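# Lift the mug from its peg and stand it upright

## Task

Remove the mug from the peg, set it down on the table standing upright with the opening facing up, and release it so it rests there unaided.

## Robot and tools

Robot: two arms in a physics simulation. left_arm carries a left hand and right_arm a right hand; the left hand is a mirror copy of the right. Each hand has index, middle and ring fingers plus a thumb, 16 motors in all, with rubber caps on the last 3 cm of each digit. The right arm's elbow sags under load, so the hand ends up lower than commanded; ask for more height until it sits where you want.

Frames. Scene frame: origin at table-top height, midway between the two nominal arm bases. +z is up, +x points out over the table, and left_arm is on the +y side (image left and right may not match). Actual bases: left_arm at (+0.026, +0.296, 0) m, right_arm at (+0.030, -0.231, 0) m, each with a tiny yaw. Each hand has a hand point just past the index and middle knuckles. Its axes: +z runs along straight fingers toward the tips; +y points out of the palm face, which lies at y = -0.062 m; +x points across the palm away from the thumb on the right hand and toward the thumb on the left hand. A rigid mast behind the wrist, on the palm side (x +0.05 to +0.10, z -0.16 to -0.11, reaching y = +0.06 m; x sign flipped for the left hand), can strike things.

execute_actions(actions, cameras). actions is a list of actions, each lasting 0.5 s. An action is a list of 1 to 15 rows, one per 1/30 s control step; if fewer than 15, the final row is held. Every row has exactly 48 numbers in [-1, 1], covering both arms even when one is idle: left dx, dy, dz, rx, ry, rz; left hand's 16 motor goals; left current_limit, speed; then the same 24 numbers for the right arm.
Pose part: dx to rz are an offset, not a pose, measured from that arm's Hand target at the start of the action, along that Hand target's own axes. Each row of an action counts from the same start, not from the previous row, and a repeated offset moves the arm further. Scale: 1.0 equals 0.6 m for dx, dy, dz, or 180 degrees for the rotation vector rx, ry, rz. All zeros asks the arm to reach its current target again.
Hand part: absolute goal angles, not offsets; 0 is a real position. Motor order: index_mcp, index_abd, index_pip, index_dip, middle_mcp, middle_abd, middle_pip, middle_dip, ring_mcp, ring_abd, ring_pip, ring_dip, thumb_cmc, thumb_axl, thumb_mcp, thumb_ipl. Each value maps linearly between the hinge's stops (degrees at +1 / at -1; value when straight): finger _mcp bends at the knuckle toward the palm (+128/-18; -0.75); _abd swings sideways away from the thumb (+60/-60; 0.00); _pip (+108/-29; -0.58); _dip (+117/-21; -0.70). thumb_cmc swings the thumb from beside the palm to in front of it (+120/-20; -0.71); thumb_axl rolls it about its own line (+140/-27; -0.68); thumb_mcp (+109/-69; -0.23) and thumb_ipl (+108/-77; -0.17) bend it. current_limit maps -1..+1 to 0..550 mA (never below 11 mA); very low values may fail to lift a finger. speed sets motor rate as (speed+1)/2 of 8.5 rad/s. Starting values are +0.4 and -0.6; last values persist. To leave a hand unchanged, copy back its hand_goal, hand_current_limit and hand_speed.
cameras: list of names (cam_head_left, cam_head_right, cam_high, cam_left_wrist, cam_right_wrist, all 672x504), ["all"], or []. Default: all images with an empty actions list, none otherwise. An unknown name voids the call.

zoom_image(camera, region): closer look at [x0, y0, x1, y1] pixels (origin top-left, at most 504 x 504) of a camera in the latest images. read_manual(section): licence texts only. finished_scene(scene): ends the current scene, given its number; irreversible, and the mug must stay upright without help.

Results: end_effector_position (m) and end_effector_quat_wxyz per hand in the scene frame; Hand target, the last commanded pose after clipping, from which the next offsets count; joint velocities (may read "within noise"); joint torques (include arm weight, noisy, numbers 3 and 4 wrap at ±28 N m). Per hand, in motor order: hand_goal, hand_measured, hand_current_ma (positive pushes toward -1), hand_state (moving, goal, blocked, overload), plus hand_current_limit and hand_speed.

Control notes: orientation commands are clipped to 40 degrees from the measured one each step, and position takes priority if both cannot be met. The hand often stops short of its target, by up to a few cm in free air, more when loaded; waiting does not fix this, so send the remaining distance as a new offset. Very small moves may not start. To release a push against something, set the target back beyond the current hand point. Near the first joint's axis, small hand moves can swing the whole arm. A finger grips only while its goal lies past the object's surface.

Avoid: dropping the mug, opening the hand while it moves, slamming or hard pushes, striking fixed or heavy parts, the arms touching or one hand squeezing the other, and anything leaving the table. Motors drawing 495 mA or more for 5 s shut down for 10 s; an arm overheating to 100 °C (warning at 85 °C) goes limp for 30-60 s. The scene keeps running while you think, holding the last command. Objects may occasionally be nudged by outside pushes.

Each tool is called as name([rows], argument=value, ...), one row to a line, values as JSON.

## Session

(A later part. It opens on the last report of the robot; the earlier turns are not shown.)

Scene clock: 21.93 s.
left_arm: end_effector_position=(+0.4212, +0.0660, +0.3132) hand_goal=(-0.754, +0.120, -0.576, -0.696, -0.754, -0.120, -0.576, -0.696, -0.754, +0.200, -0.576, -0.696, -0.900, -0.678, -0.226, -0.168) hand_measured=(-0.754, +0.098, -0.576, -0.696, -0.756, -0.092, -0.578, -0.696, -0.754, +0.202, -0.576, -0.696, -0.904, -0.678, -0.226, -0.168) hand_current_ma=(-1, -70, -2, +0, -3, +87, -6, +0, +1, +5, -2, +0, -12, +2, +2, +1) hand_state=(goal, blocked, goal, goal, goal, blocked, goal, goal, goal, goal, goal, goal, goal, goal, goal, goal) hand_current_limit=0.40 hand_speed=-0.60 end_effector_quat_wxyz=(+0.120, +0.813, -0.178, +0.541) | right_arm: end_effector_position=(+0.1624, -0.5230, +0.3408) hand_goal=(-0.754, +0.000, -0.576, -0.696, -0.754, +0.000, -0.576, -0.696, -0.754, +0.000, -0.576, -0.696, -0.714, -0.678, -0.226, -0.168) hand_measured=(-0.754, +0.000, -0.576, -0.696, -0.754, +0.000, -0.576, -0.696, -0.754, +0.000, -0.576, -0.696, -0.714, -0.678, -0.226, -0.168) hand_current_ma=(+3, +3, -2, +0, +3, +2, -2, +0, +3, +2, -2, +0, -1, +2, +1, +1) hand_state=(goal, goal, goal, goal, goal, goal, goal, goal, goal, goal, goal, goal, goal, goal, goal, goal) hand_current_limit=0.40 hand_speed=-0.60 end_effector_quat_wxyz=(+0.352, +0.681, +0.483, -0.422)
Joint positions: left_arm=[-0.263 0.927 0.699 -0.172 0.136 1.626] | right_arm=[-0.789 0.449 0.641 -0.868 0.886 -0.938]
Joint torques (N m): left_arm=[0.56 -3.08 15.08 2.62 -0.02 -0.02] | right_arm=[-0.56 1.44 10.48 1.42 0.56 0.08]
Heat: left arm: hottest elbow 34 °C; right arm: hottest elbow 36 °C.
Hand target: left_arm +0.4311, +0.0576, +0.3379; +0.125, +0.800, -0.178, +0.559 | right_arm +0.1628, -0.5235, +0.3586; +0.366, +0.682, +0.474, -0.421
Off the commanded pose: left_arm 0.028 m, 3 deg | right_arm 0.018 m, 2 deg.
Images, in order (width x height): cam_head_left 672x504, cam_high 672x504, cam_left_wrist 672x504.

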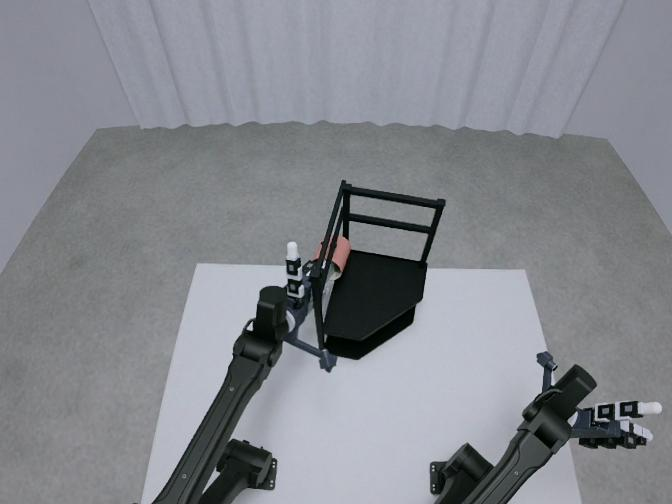

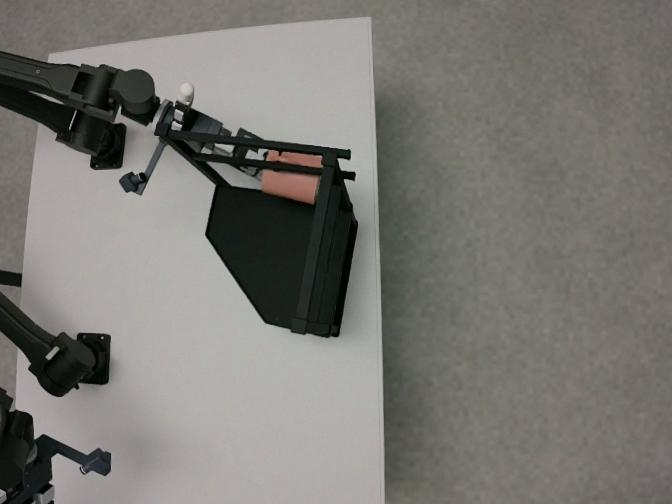

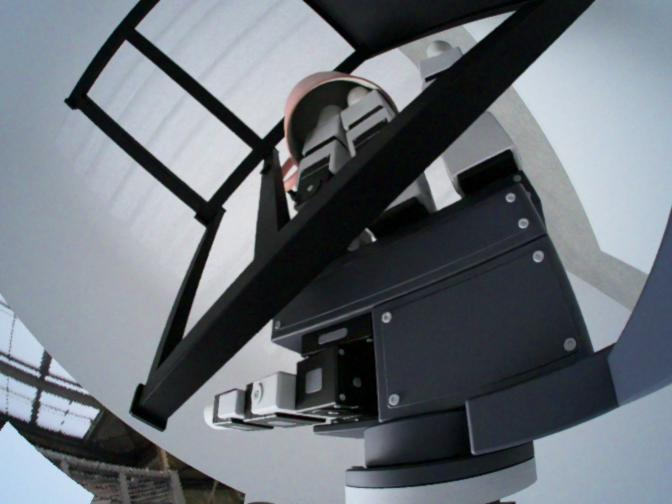

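execute_actions([
  [[0,-0.0165,-0.0037,0.01,0,-0.0036,-0.754,0.12,-0.576,-0.696,-0.754,-0.12,-0.576,-0.696,-0.754,0.2,-0.576,-0.696,-0.9,-0.678,-0.226,-0.168,0.4,-0.6,0,0,0,0,0,0,-0.754,0,-0.576,-0.696,-0.754,0,-0.576,-0.696,-0.754,0,-0.576,-0.696,-0.714,-0.678,-0.226,-0.168,0.4,-0.6]],
  [[0.007,0,0.035,0,0,0,-0.754,0.12,-0.576,-0.696,-0.754,-0.12,-0.576,-0.696,-0.754,0.2,-0.576,-0.696,-0.9,-0.678,-0.226,-0.168,0.4,-0.6,0,0,0,0,0,0,-0.754,0,-0.576,-0.696,-0.754,0,-0.576,-0.696,-0.754,0,-0.576,-0.696,-0.714,-0.678,-0.226,-0.168,0.4,-0.6]],
], cameras=["cam_head_left","cam_high","cam_left_wrist"])

zoom_image(camera="cam_high", region=[190, 110, 340, 210])

zoom_image(camera="cam_left_wrist", region=[200, 0, 500, 200])

zoom_image(camera="cam_head_left", region=[270, 230, 370, 310])

Scene clock: 24.17 s.
left_arm: end_effector_position=(+0.4360, +0.0656, +0.3109) hand_goal=(-0.754, +0.120, -0.576, -0.696, -0.754, -0.120, -0.576, -0.696, -0.754, +0.200, -0.576, -0.696, -0.900, -0.678, -0.226, -0.168) hand_measured=(-0.754, +0.090, -0.582, -0.698, -0.764, -0.104, -0.584, -0.700, -0.754, +0.202, -0.576, -0.696, -0.904, -0.678, -0.226, -0.168) hand_current_ma=(+0, -100, -17, -8, -33, +50, -23, -14, +1, +5, -2, +0, -12, +2, +2, +1) hand_state=(goal, blocked, goal, goal, goal, goal, goal, goal, goal, goal, goal, goal, goal, goal, goal, goal) hand_current_limit=0.40 hand_speed=-0.60 end_effector_quat_wxyz=(+0.112, +0.815, -0.170, +0.543) | right_arm: end_effector_position=(+0.1624, -0.5230, +0.3408) hand_goal=(-0.754, +0.000, -0.576, -0.696, -0.754, +0.000, -0.576, -0.696, -0.754, +0.000, -0.576, -0.696, -0.714, -0.678, -0.226, -0.168) hand_measured=(-0.754, +0.000, -0.576, -0.696, -0.754, +0.000, -0.576, -0.696, -0.754, +0.000, -0.576, -0.696, -0.714, -0.678, -0.226, -0.168) hand_current_ma=(+3, +3, -2, +0, +3, +2, -2, +0, +3, +2, -2, +0, -1, +2, +1, +1) hand_state=(goal, goal, goal, goal, goal, goal, goal, goal, goal, goal, goal, goal, goal, goal, goal, goal) hand_current_limit=0.40 hand_speed=-0.60 end_effector_quat_wxyz=(+0.352, +0.681, +0.483, -0.422)
Joint positions: left_arm=[-0.263 0.967 0.715 -0.146 0.113 1.621] | right_arm=[-0.789 0.449 0.641 -0.868 0.886 -0.938]
Joint torques (N m): left_arm=[1.08 -2.55 15.66 2.62 -0.09 -0.1] | right_arm=[-0.15 2.14 10.33 1.24 0.55 0.1]
Heat: left arm: hottest elbow 35 °C; right arm: hottest elbow 37 °C.
Hand target: left_arm +0.4528, +0.0591, +0.3352; +0.115, +0.803, -0.164, +0.561 | right_arm +0.1628, -0.5235, +0.3586; +0.366, +0.682, +0.474, -0.421
Off the commanded pose: left_arm 0.030 m, 3 deg | right_arm 0.018 m, 2 deg.
Images, in order (width x height): cam_head_left 672x504, cam_high 672x504, cam_left_wrist 672x504.

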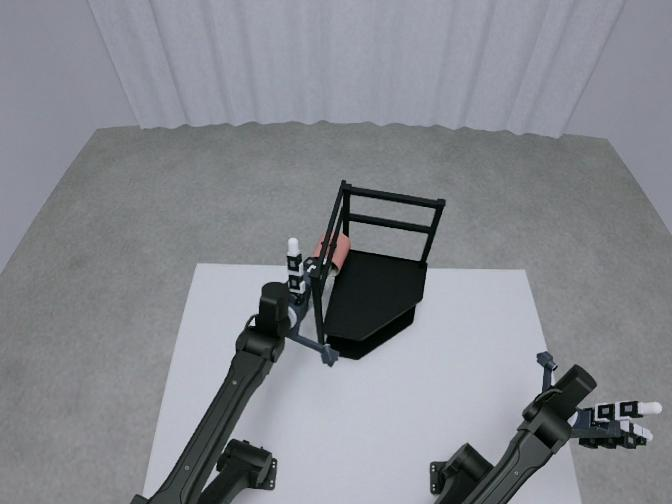

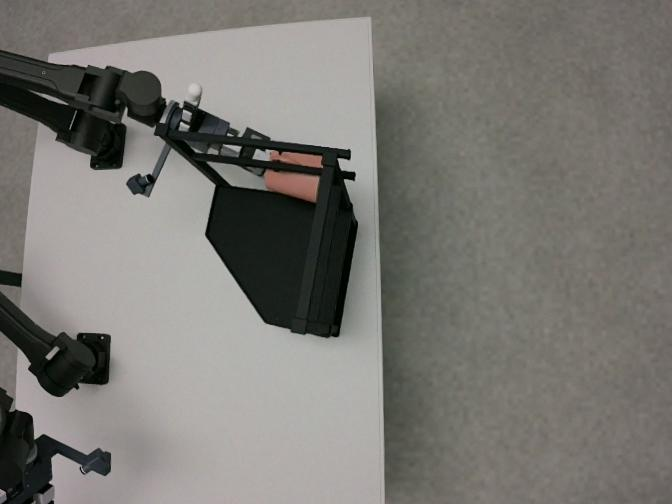

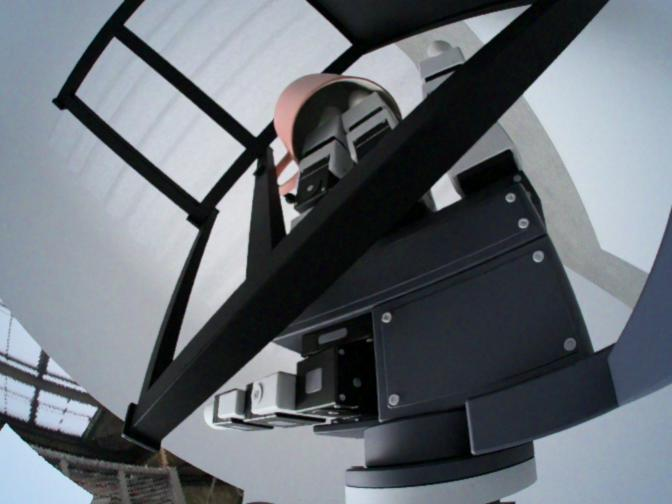

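Scaled by 3.360.

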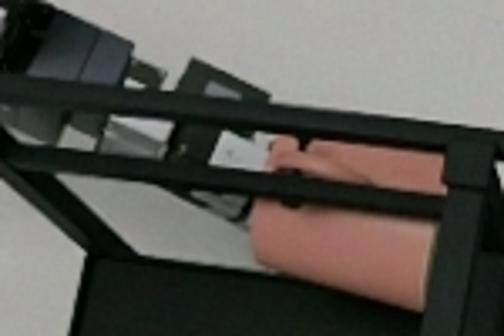

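Scaled by 1.680 from the camera's 672x504 image, which has a finer 960x720 frame.

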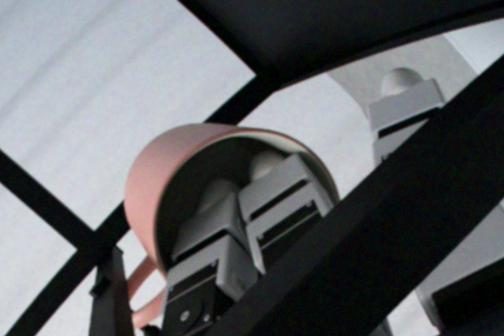

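Scaled by 5.040.

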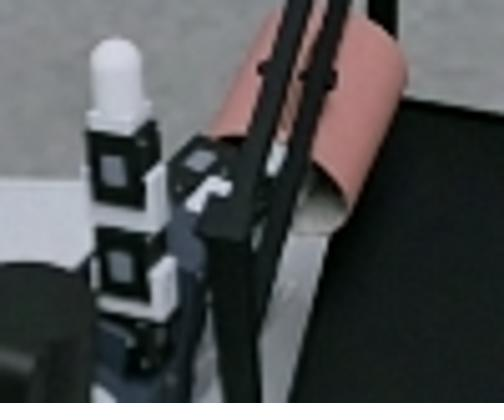

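execute_actions([
  [[0.007,-0.005,0.05,0.0052,0,-0.0019,-0.754,0.12,-0.576,-0.696,-0.754,-0.12,-0.576,-0.696,-0.754,0.2,-0.576,-0.696,-0.9,-0.678,-0.226,-0.168,0.4,-0.6,0,0,0,0,0,0,-0.754,0,-0.576,-0.696,-0.754,0,-0.576,-0.696,-0.754,0,-0.576,-0.696,-0.714,-0.678,-0.226,-0.168,0.4,-0.6]],
], cameras=["cam_head_left","cam_high","cam_left_wrist"])

zoom_image(camera="cam_high", region=[190, 110, 340, 210])

zoom_image(camera="cam_left_wrist", region=[200, 0, 500, 200])

zoom_image(camera="cam_head_left", region=[270, 230, 370, 310])

Scene clock: 25.87 s.
left_arm: end_effector_position=(+0.4494, +0.0626, +0.3088) hand_goal=(-0.754, +0.120, -0.576, -0.696, -0.754, -0.120, -0.576, -0.696, -0.754, +0.200, -0.576, -0.696, -0.900, -0.678, -0.226, -0.168) hand_measured=(-0.742, +0.038, -0.578, -0.700, -0.758, -0.160, -0.580, -0.698, -0.754, +0.202, -0.576, -0.696, -0.904, -0.678, -0.226, -0.168) hand_current_ma=(+42, -299, -7, -10, -12, -131, -12, -7, +1, +5, -2, +0, -12, +2, +2, +1) hand_state=(goal, blocked, goal, goal, goal, blocked, goal, goal, goal, goal, goal, goal, goal, goal, goal, goal) hand_current_limit=0.40 hand_speed=-0.60 end_effector_quat_wxyz=(+0.108, +0.812, -0.167, +0.548) | right_arm: end_effector_position=(+0.1624, -0.5230, +0.3408) hand_goal=(-0.754, +0.000, -0.576, -0.696, -0.754, +0.000, -0.576, -0.696, -0.754, +0.000, -0.576, -0.696, -0.714, -0.678, -0.226, -0.168) hand_measured=(-0.754, +0.000, -0.576, -0.696, -0.754, +0.000, -0.576, -0.696, -0.754, +0.000, -0.576, -0.696, -0.714, -0.678, -0.226, -0.168) hand_current_ma=(+3, +3, -2, +0, +3, +2, -2, +0, +3, +2, -2, +0, -1, +2, +1, +1) hand_state=(goal, goal, goal, goal, goal, goal, goal, goal, goal, goal, goal, goal, goal, goal, goal, goal) hand_current_limit=0.40 hand_speed=-0.60 end_effector_quat_wxyz=(+0.352, +0.681, +0.483, -0.422)
Joint positions: left_arm=[-0.265 1.008 0.728 -0.107 0.1 1.62] | right_arm=[-0.789 0.449 0.641 -0.868 0.886 -0.938]
Joint torques (N m): left_arm=[0.32 0.26 17.37 3.22 -0.6 -0.17] | right_arm=[-0.21 1.61 10.56 1.42 0.56 0.03]
Heat: left arm: hottest elbow 35 °C; right arm: hottest elbow 37 °C.
Hand target: left_arm +0.4812, +0.0502, +0.3289; +0.111, +0.804, -0.158, +0.562 | right_arm +0.1628, -0.5235, +0.3586; +0.366, +0.682, +0.474, -0.421
Off the commanded pose: left_arm 0.040 m, 2 deg | right_arm 0.018 m, 2 deg.
Images, in order (width x height): cam_head_left 672x504, cam_high 672x504, cam_left_wrist 672x504.

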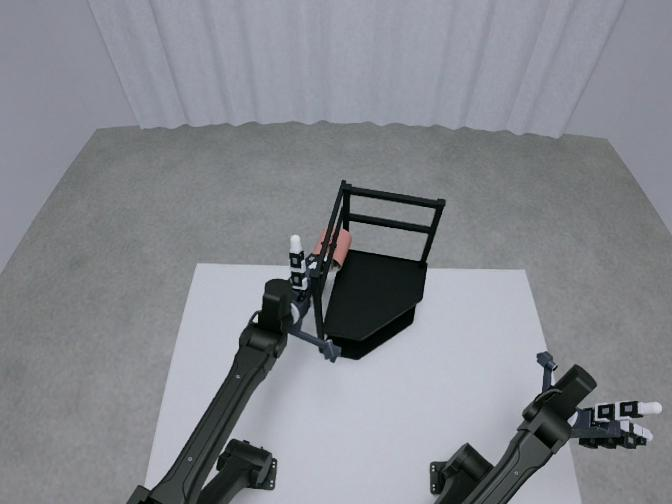

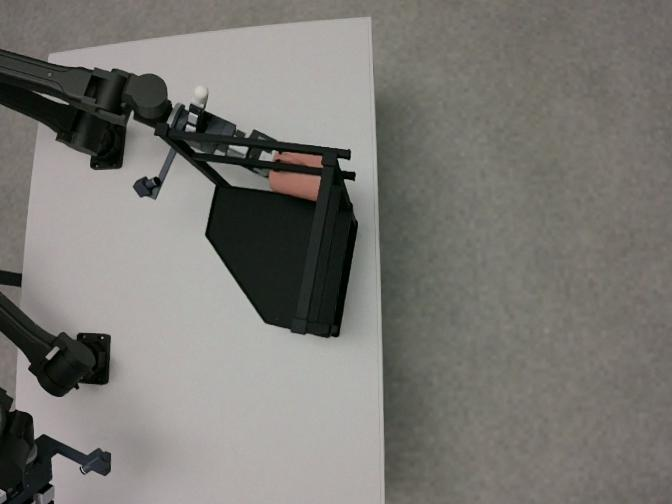

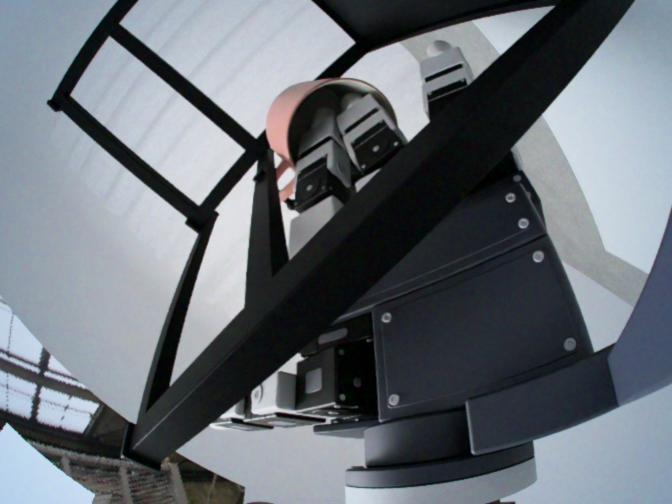

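Scaled by 3.360.

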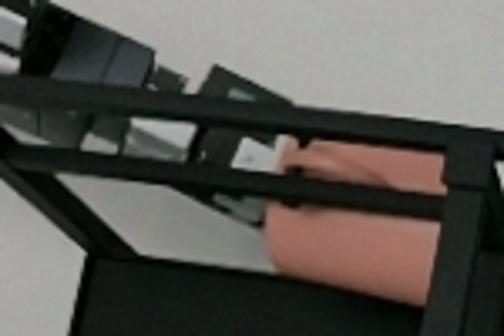

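Scaled by 1.680 from the camera's 672x504 image, which has a finer 960x720 frame.

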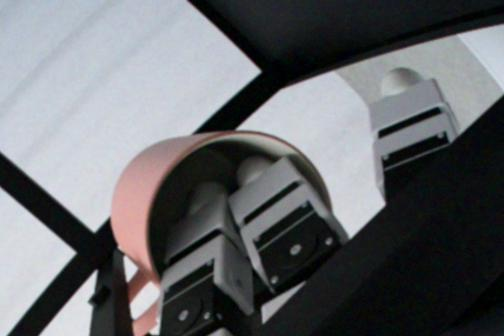

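Scaled by 5.040.

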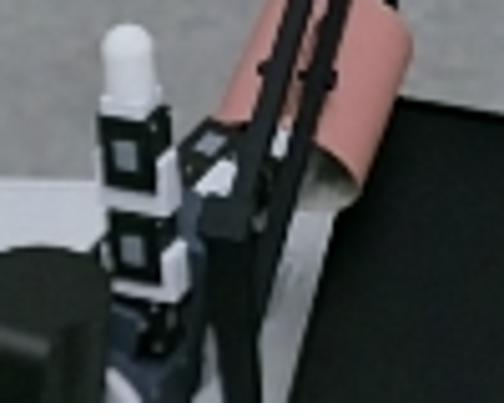

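execute_actions([
  [[0.012,-0.003,0.04,0,0,0,-0.754,0.12,-0.576,-0.696,-0.754,-0.12,-0.576,-0.696,-0.754,0.2,-0.576,-0.696,-0.9,-0.678,-0.226,-0.168,0.4,-0.6,0,0,0,0,0,0,-0.754,0,-0.576,-0.696,-0.754,0,-0.576,-0.696,-0.754,0,-0.576,-0.696,-0.714,-0.678,-0.226,-0.168,0.4,-0.6]],
], cameras=["cam_head_left","cam_high","cam_left_wrist"])

zoom_image(camera="cam_high", region=[190, 110, 340, 210])

zoom_image(camera="cam_left_wrist", region=[200, 0, 500, 200])

zoom_image(camera="cam_head_left", region=[270, 230, 370, 310])

Scene clock: 27.17 s.
left_arm: end_effector_position=(+0.4566, +0.0604, +0.3022) hand_goal=(-0.754, +0.120, -0.576, -0.696, -0.754, -0.120, -0.576, -0.696, -0.754, +0.200, -0.576, -0.696, -0.900, -0.678, -0.226, -0.168) hand_measured=(-0.734, -0.036, -0.578, -0.698, -0.754, -0.228, -0.578, -0.694, -0.754, +0.202, -0.576, -0.696, -0.904, -0.678, -0.226, -0.168) hand_current_ma=(+74, -385, -4, -8, -3, -385, -4, +3, +1, +5, -2, +0, -12, +2, +2, +1) hand_state=(goal, blocked, goal, goal, goal, blocked, goal, goal, goal, goal, goal, goal, goal, goal, goal, goal) hand_current_limit=0.40 hand_speed=-0.60 end_effector_quat_wxyz=(+0.108, +0.815, -0.167, +0.544) | right_arm: end_effector_position=(+0.1624, -0.5230, +0.3408) hand_goal=(-0.754, +0.000, -0.576, -0.696, -0.754, +0.000, -0.576, -0.696, -0.754, +0.000, -0.576, -0.696, -0.714, -0.678, -0.226, -0.168) hand_measured=(-0.754, +0.000, -0.576, -0.696, -0.754, +0.000, -0.576, -0.696, -0.754, +0.000, -0.576, -0.696, -0.714, -0.678, -0.226, -0.168) hand_current_ma=(+3, +3, -2, +0, +3, +2, -2, +0, +3, +2, -2, +0, -1, +2, +1, +1) hand_state=(goal, goal, goal, goal, goal, goal, goal, goal, goal, goal, goal, goal, goal, goal, goal, goal) hand_current_limit=0.40 hand_speed=-0.60 end_effector_quat_wxyz=(+0.352, +0.681, +0.483, -0.422)
Joint positions: left_arm=[-0.265 1.038 0.735 -0.093 0.1 1.62] | right_arm=[-0.789 0.449 0.641 -0.868 0.886 -0.938]
Joint torques (N m): left_arm=[0.67 2.43 20.11 3.67 -0.48 -0.18] | right_arm=[-0.32 1.79 10.54 1.24 0.57 0.08]
Heat: left arm: hottest elbow 36 °C; right arm: hottest elbow 37 °C.
Hand target: left_arm +0.5050, +0.0425, +0.3274; +0.111, +0.804, -0.157, +0.562 | right_arm +0.1628, -0.5235, +0.3586; +0.366, +0.682, +0.474, -0.421
Off the commanded pose: left_arm 0.058 m, 3 deg | right_arm 0.018 m, 2 deg.
Images, in order (width x height): cam_head_left 672x504, cam_high 672x504, cam_left_wrist 672x504.

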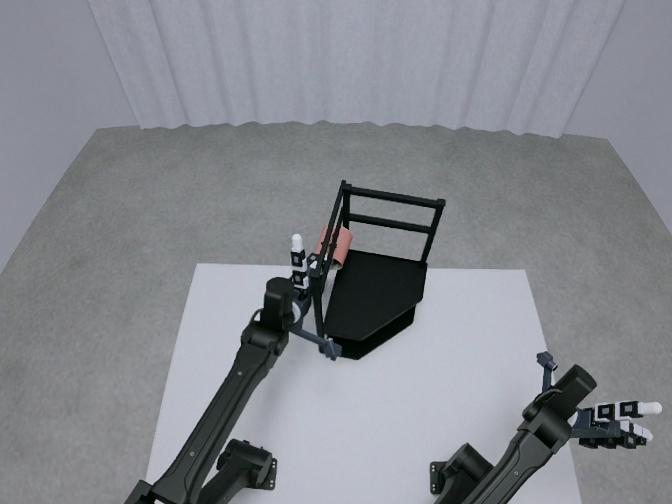

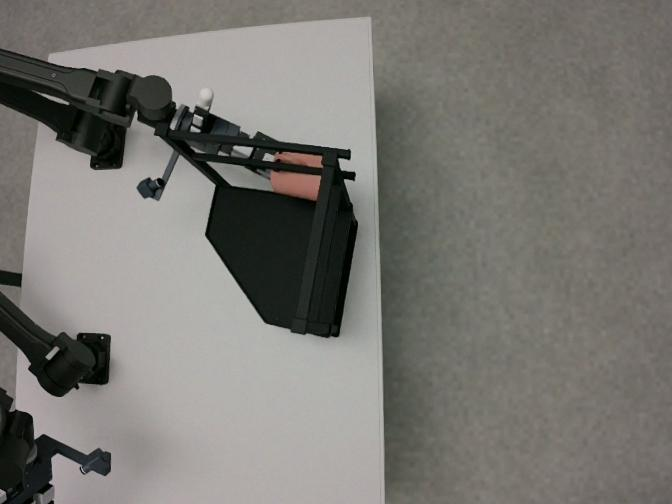

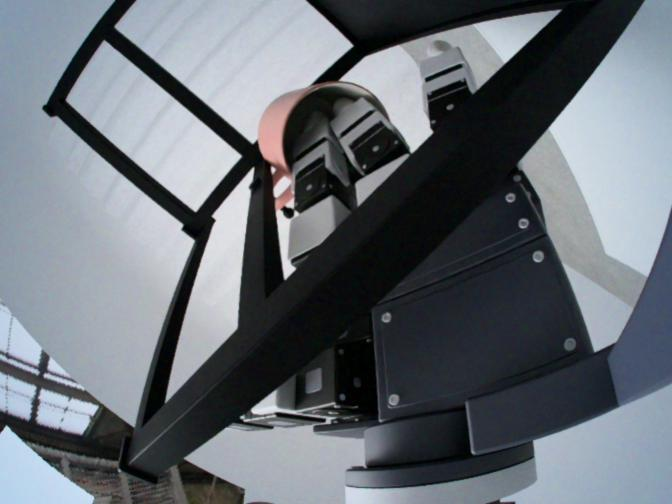

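Scaled by 3.360.

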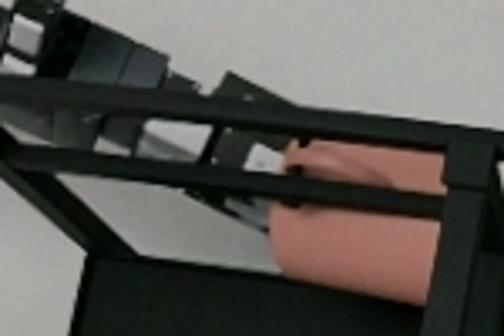

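Scaled by 1.680 from the camera's 672x504 image, which has a finer 960x720 frame.

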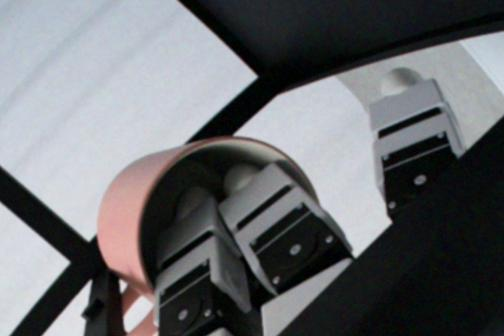

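Scaled by 5.040.

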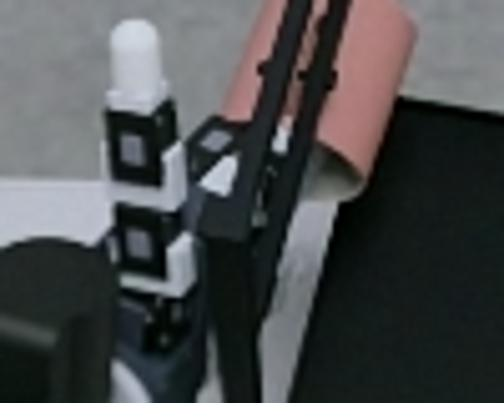

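execute_actions([
  [[-0.01,0,-0.065,0,0.02,0,-0.754,0.12,-0.576,-0.696,-0.754,-0.12,-0.576,-0.696,-0.754,0.2,-0.576,-0.696,-0.9,-0.678,-0.226,-0.168,0.4,-0.6,0,0,0,0,0,0,-0.754,0,-0.576,-0.696,-0.754,0,-0.576,-0.696,-0.754,0,-0.576,-0.696,-0.714,-0.678,-0.226,-0.168,0.4,-0.6]],
  [[0,0,0,0,0.03,0,-0.754,0.12,-0.576,-0.696,-0.754,-0.12,-0.576,-0.696,-0.754,0.2,-0.576,-0.696,-0.9,-0.678,-0.226,-0.168,0.4,-0.6,0,0,0,0,0,0,-0.754,0,-0.576,-0.696,-0.754,0,-0.576,-0.696,-0.754,0,-0.576,-0.696,-0.714,-0.678,-0.226,-0.168,0.4,-0.6]],
], cameras=["cam_head_left","cam_high","cam_left_wrist"])

zoom_image(camera="cam_high", region=[190, 110, 340, 210])

zoom_image(camera="cam_left_wrist", region=[200, 0, 500, 200])

zoom_image(camera="cam_head_left", region=[270, 230, 370, 310])

Scene clock: 29.90 s.
left_arm: end_effector_position=(+0.4524, +0.0617, +0.3048) hand_goal=(-0.754, +0.120, -0.576, -0.696, -0.754, -0.120, -0.576, -0.696, -0.754, +0.200, -0.576, -0.696, -0.900, -0.678, -0.226, -0.168) hand_measured=(-0.734, +0.042, -0.572, -0.698, -0.754, -0.152, -0.576, -0.694, -0.754, +0.202, -0.576, -0.696, -0.904, -0.678, -0.226, -0.168) hand_current_ma=(+74, -283, +12, -5, +0, -102, -1, +6, +1, +5, -2, +0, -12, +2, +2, +1) hand_state=(goal, blocked, goal, goal, goal, blocked, goal, goal, goal, goal, goal, goal, goal, goal, goal, goal) hand_current_limit=0.40 hand_speed=-0.60 end_effector_quat_wxyz=(+0.115, +0.782, -0.160, +0.592) | right_arm: end_effector_position=(+0.1624, -0.5230, +0.3408) hand_goal=(-0.754, +0.000, -0.576, -0.696, -0.754, +0.000, -0.576, -0.696, -0.754, +0.000, -0.576, -0.696, -0.714, -0.678, -0.226, -0.168) hand_measured=(-0.754, +0.000, -0.576, -0.696, -0.754, +0.000, -0.576, -0.696, -0.754, +0.000, -0.576, -0.696, -0.714, -0.678, -0.226, -0.168) hand_current_ma=(+3, +3, -2, +0, +3, +2, -2, +0, +3, +2, -2, +0, -1, +2, +1, +1) hand_state=(goal, goal, goal, goal, goal, goal, goal, goal, goal, goal, goal, goal, goal, goal, goal, goal) hand_current_limit=0.40 hand_speed=-0.60 end_effector_quat_wxyz=(+0.352, +0.681, +0.483, -0.422)
Joint positions: left_arm=[-0.265 1.029 0.659 0.093 0.101 1.61] | right_arm=[-0.789 0.449 0.641 -0.868 0.886 -0.938]
Joint torques (N m): left_arm=[0.85 -3.55 14.37 4.36 -0.08 -0.2] | right_arm=[-0.5 2.43 10.35 0.94 0.62 0.1]
Heat: left arm: hottest elbow 36 °C; right arm: hottest elbow 37 °C.
Hand target: left_arm +0.4693, +0.0571, +0.3353; +0.123, +0.758, -0.148, +0.624 | right_arm +0.1628, -0.5235, +0.3586; +0.366, +0.682, +0.474, -0.421
Off the commanded pose: left_arm 0.035 m, 5 deg | right_arm 0.018 m, 2 deg.
Images, in order (width x height): cam_head_left 672x504, cam_high 672x504, cam_left_wrist 672x504.

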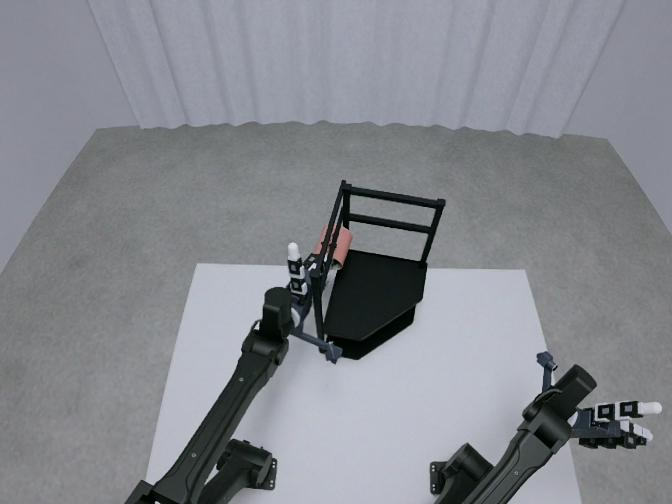

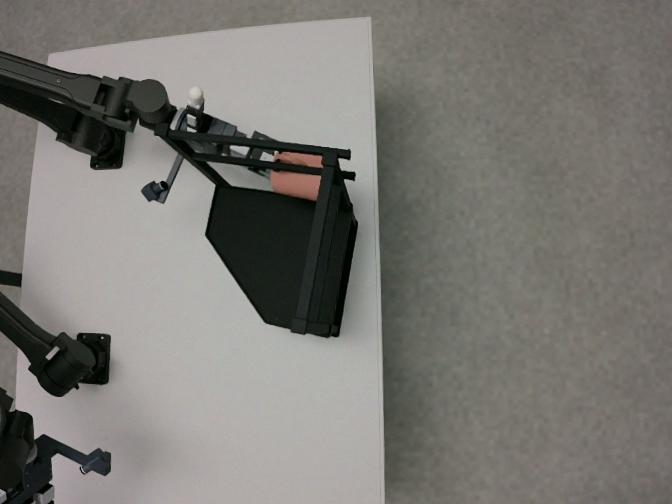

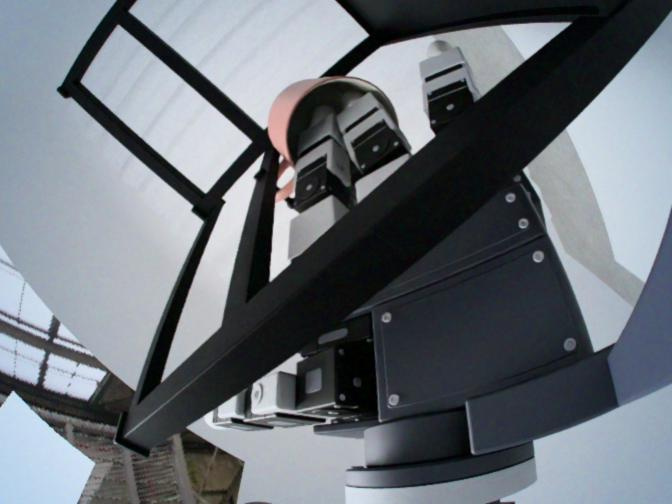

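Scaled by 3.360.

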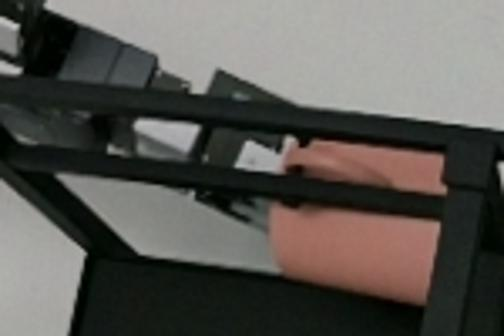

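Scaled by 1.680 from the camera's 672x504 image, which has a finer 960x720 frame.

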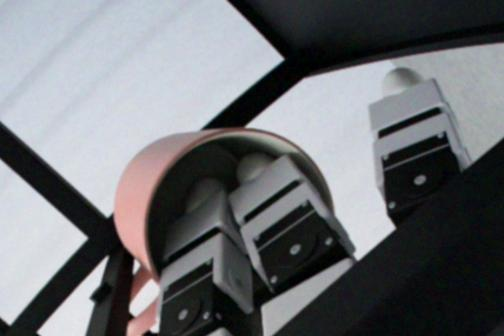

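Scaled by 5.040.

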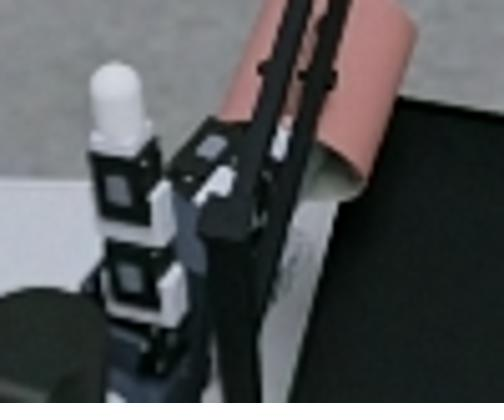

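execute_actions([
  [[0.018,0,0.01,0,0.01,0,-0.754,0.12,-0.576,-0.696,-0.754,-0.12,-0.576,-0.696,-0.754,0.2,-0.576,-0.696,-0.9,-0.678,-0.226,-0.168,0.4,-0.6,0,0,0,0,0,0,-0.754,0,-0.576,-0.696,-0.754,0,-0.576,-0.696,-0.754,0,-0.576,-0.696,-0.714,-0.678,-0.226,-0.168,0.4,-0.6]],
  [[0.003,0,0.03,0,0,0,-0.754,0.12,-0.576,-0.696,-0.754,-0.12,-0.576,-0.696,-0.754,0.2,-0.576,-0.696,-0.9,-0.678,-0.226,-0.168,0.4,-0.6,0,0,0,0,0,0,-0.754,0,-0.576,-0.696,-0.754,0,-0.576,-0.696,-0.754,0,-0.576,-0.696,-0.714,-0.678,-0.226,-0.168,0.4,-0.6]],
], cameras=["cam_head_left","cam_high","cam_left_wrist"])

zoom_image(camera="cam_high", region=[190, 110, 340, 210])

zoom_image(camera="cam_left_wrist", region=[200, 0, 500, 200])

zoom_image(camera="cam_head_left", region=[270, 230, 370, 310])

Scene clock: 31.57 s.
left_arm: end_effector_position=(+0.4560, +0.0602, +0.3041) hand_goal=(-0.754, +0.120, -0.576, -0.696, -0.754, -0.120, -0.576, -0.696, -0.754, +0.200, -0.576, -0.696, -0.900, -0.678, -0.226, -0.168) hand_measured=(-0.734, +0.042, -0.574, -0.698, -0.754, -0.152, -0.578, -0.696, -0.754, +0.202, -0.576, -0.696, -0.904, -0.678, -0.226, -0.168) hand_current_ma=(+74, -281, +5, -5, +0, -107, -5, +2, +1, +5, -2, +0, -12, +2, +2, +1) hand_state=(goal, blocked, goal, goal, goal, blocked, goal, goal, goal, goal, goal, goal, goal, goal, goal, goal) hand_current_limit=0.40 hand_speed=-0.60 end_effector_quat_wxyz=(+0.117, +0.776, -0.160, +0.599) | right_arm: end_effector_position=(+0.1624, -0.5230, +0.3408) hand_goal=(-0.754, +0.000, -0.576, -0.696, -0.754, +0.000, -0.576, -0.696, -0.754, +0.000, -0.576, -0.696, -0.714, -0.678, -0.226, -0.168) hand_measured=(-0.754, +0.000, -0.576, -0.696, -0.754, +0.000, -0.576, -0.696, -0.754, +0.000, -0.576, -0.696, -0.714, -0.678, -0.226, -0.168) hand_current_ma=(+3, +3, -2, +0, +3, +2, -2, +0, +3, +2, -2, +0, -1, +2, +1, +1) hand_state=(goal, goal, goal, goal, goal, goal, goal, goal, goal, goal, goal, goal, goal, goal, goal, goal) hand_current_limit=0.40 hand_speed=-0.60 end_effector_quat_wxyz=(+0.352, +0.681, +0.483, -0.422)
Joint positions: left_arm=[-0.265 1.047 0.655 0.133 0.104 1.61] | right_arm=[-0.789 0.449 0.641 -0.868 0.886 -0.938]
Joint torques (N m): left_arm=[1.08 -0.15 18.3 4.86 -0.34 -0.27] | right_arm=[-0.67 2.14 10.37 1.31 0.58 0.06]
Heat: left arm: hottest elbow 37 °C; right arm: hottest elbow 38 °C.
Hand target: left_arm +0.4933, +0.0472, +0.3437; +0.125, +0.748, -0.146, +0.636 | right_arm +0.1628, -0.5235, +0.3586; +0.366, +0.682, +0.474, -0.421
Off the commanded pose: left_arm 0.056 m, 6 deg | right_arm 0.018 m, 2 deg.
Images, in order (width x height): cam_head_left 672x504, cam_high 672x504, cam_left_wrist 672x504.

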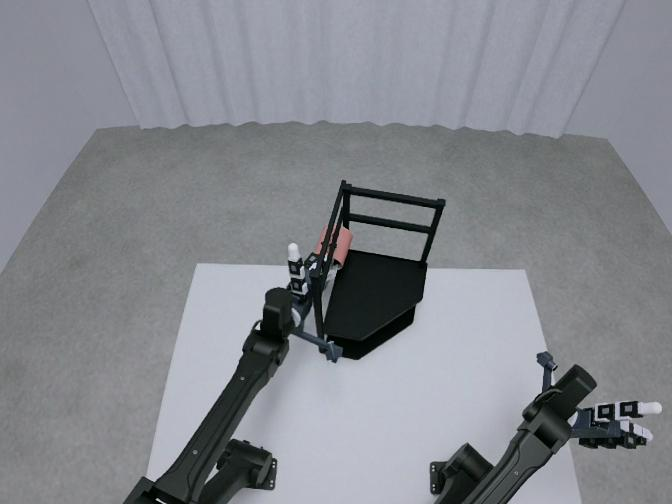

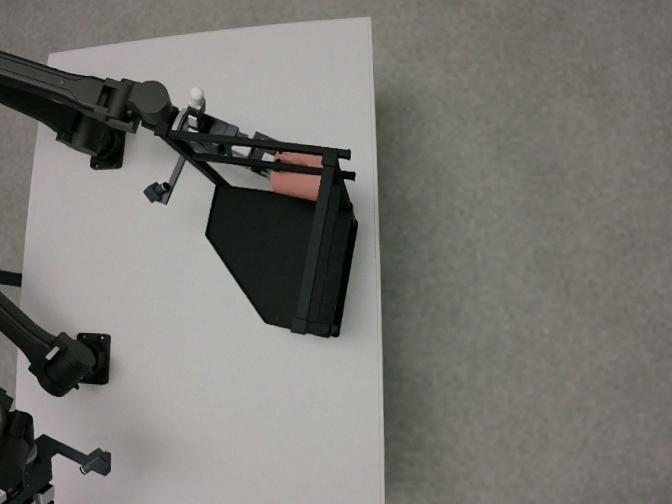

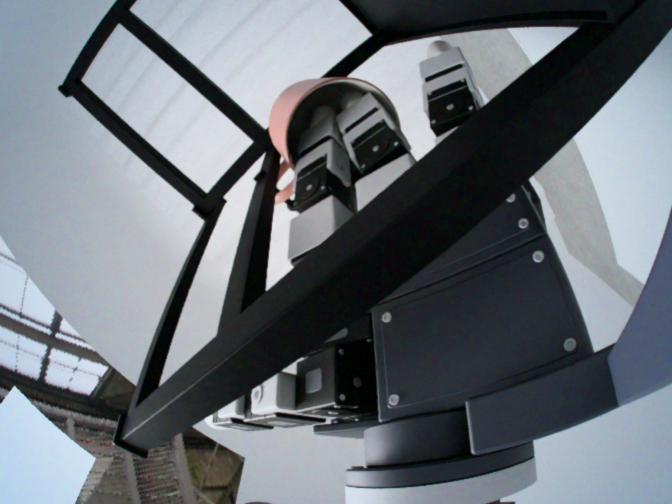

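Scaled by 3.360.

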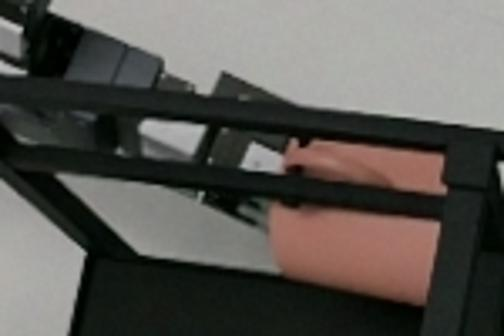

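Scaled by 1.680 from the camera's 672x504 image, which has a finer 960x720 frame.

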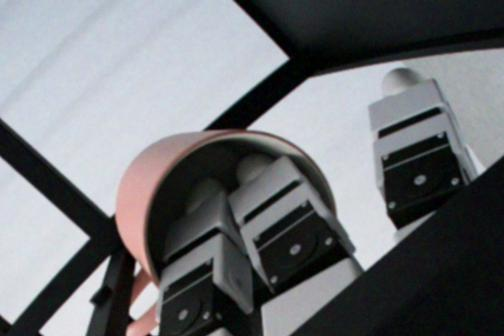

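Scaled by 5.040.

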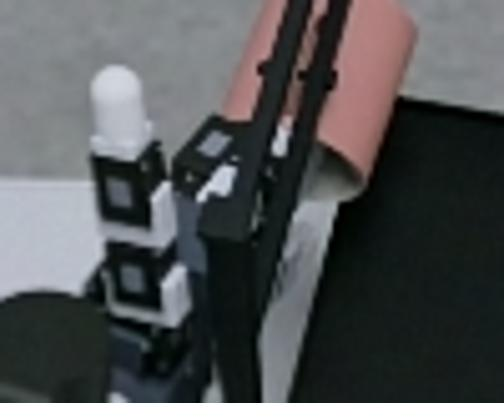

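execute_actions([
  [[0,0.02,-0.03,0,0,0,-0.754,0.12,-0.576,-0.696,-0.754,-0.12,-0.576,-0.696,-0.754,0.2,-0.576,-0.696,-0.9,-0.678,-0.226,-0.168,0.4,-0.6,0,0,0,0,0,0,-0.754,0,-0.576,-0.696,-0.754,0,-0.576,-0.696,-0.754,0,-0.576,-0.696,-0.714,-0.678,-0.226,-0.168,0.4,-0.6]],
  [[0.002,0,0.035,0,0,0,-0.754,0.12,-0.576,-0.696,-0.754,-0.12,-0.576,-0.696,-0.754,0.2,-0.576,-0.696,-0.9,-0.678,-0.226,-0.168,0.4,-0.6,0,0,0,0,0,0,-0.754,0,-0.576,-0.696,-0.754,0,-0.576,-0.696,-0.754,0,-0.576,-0.696,-0.714,-0.678,-0.226,-0.168,0.4,-0.6]],
], cameras=["cam_head_left","cam_high","cam_left_wrist"])

zoom_image(camera="cam_high", region=[190, 110, 340, 210])

zoom_image(camera="cam_left_wrist", region=[200, 0, 500, 200])

zoom_image(camera="cam_head_left", region=[270, 230, 370, 310])

Scene clock: 34.60 s.
left_arm: end_effector_position=(+0.4561, +0.0564, +0.3041) hand_goal=(-0.754, +0.120, -0.576, -0.696, -0.754, -0.120, -0.576, -0.696, -0.754, +0.200, -0.576, -0.696, -0.900, -0.678, -0.226, -0.168) hand_measured=(-0.734, +0.042, -0.568, -0.696, -0.752, -0.154, -0.574, -0.692, -0.754, +0.202, -0.576, -0.696, -0.904, -0.678, -0.226, -0.168) hand_current_ma=(+74, -281, +28, +0, +4, -108, +3, +11, +1, +5, -2, +0, -12, +2, +2, +1) hand_state=(goal, blocked, goal, goal, goal, blocked, goal, goal, goal, goal, goal, goal, goal, goal, goal, goal) hand_current_limit=0.40 hand_speed=-0.60 end_effector_quat_wxyz=(+0.115, +0.778, -0.150, +0.600) | right_arm: end_effector_position=(+0.1624, -0.5230, +0.3408) hand_goal=(-0.754, +0.000, -0.576, -0.696, -0.754, +0.000, -0.576, -0.696, -0.754, +0.000, -0.576, -0.696, -0.714, -0.678, -0.226, -0.168) hand_measured=(-0.754, +0.000, -0.576, -0.696, -0.754, +0.000, -0.576, -0.696, -0.754, +0.000, -0.576, -0.696, -0.714, -0.678, -0.226, -0.168) hand_current_ma=(+3, +3, -2, +0, +3, +2, -2, +0, +3, +2, -2, +0, -1, +2, +1, +1) hand_state=(goal, goal, goal, goal, goal, goal, goal, goal, goal, goal, goal, goal, goal, goal, goal, goal) hand_current_limit=0.40 hand_speed=-0.60 end_effector_quat_wxyz=(+0.352, +0.681, +0.483, -0.422)
Joint positions: left_arm=[-0.286 1.046 0.651 0.137 0.069 1.59] | right_arm=[-0.789 0.449 0.641 -0.868 0.886 -0.938]
Joint torques (N m): left_arm=[-0.32 0.32 18.85 4.74 -0.35 -0.11] | right_arm=[-0.44 1.55 10.24 1.35 0.57 0.08]
Heat: left arm: hottest elbow 37 °C; right arm: hottest elbow 38 °C.
Hand target: left_arm +0.4918, +0.0350, +0.3442; +0.125, +0.748, -0.146, +0.636 | right_arm +0.1628, -0.5235, +0.3586; +0.366, +0.682, +0.474, -0.421
Off the commanded pose: left_arm 0.058 m, 5 deg | right_arm 0.018 m, 2 deg.
Images, in order (width x height): cam_head_left 672x504, cam_high 672x504, cam_left_wrist 672x504.

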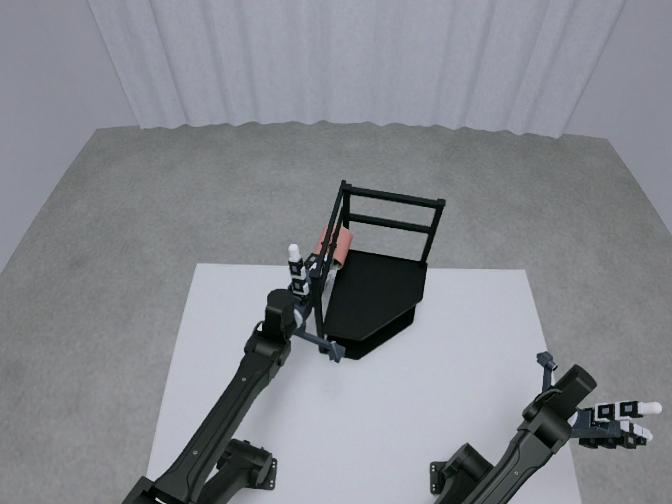

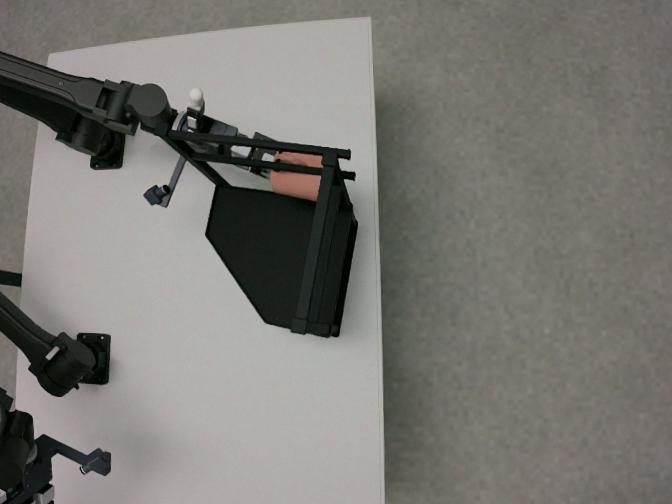

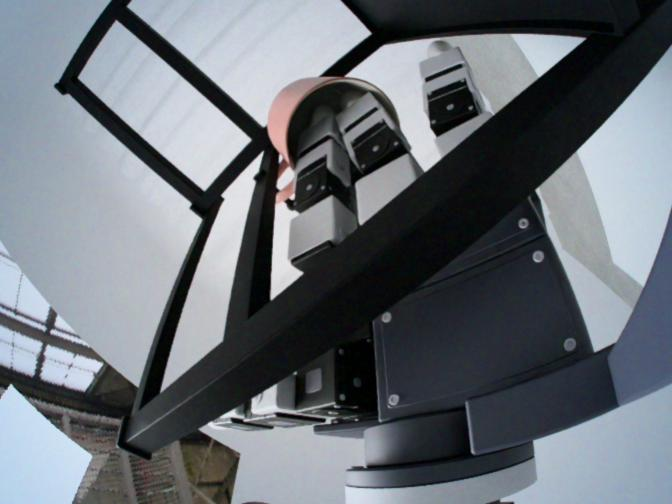

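Scaled by 3.360.

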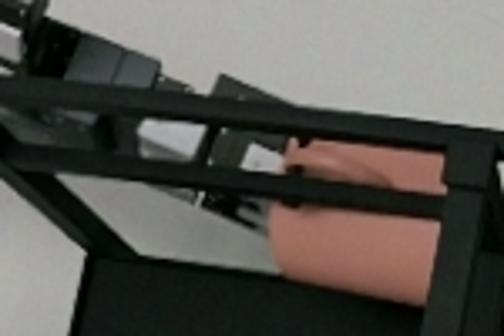

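Scaled by 1.680 from the camera's 672x504 image, which has a finer 960x720 frame.

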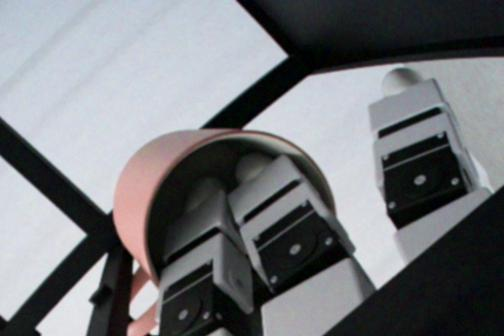

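Scaled by 5.040.

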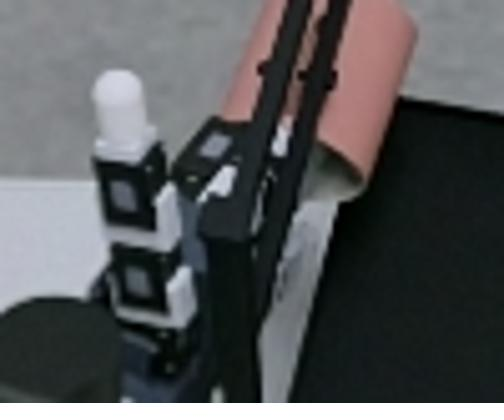

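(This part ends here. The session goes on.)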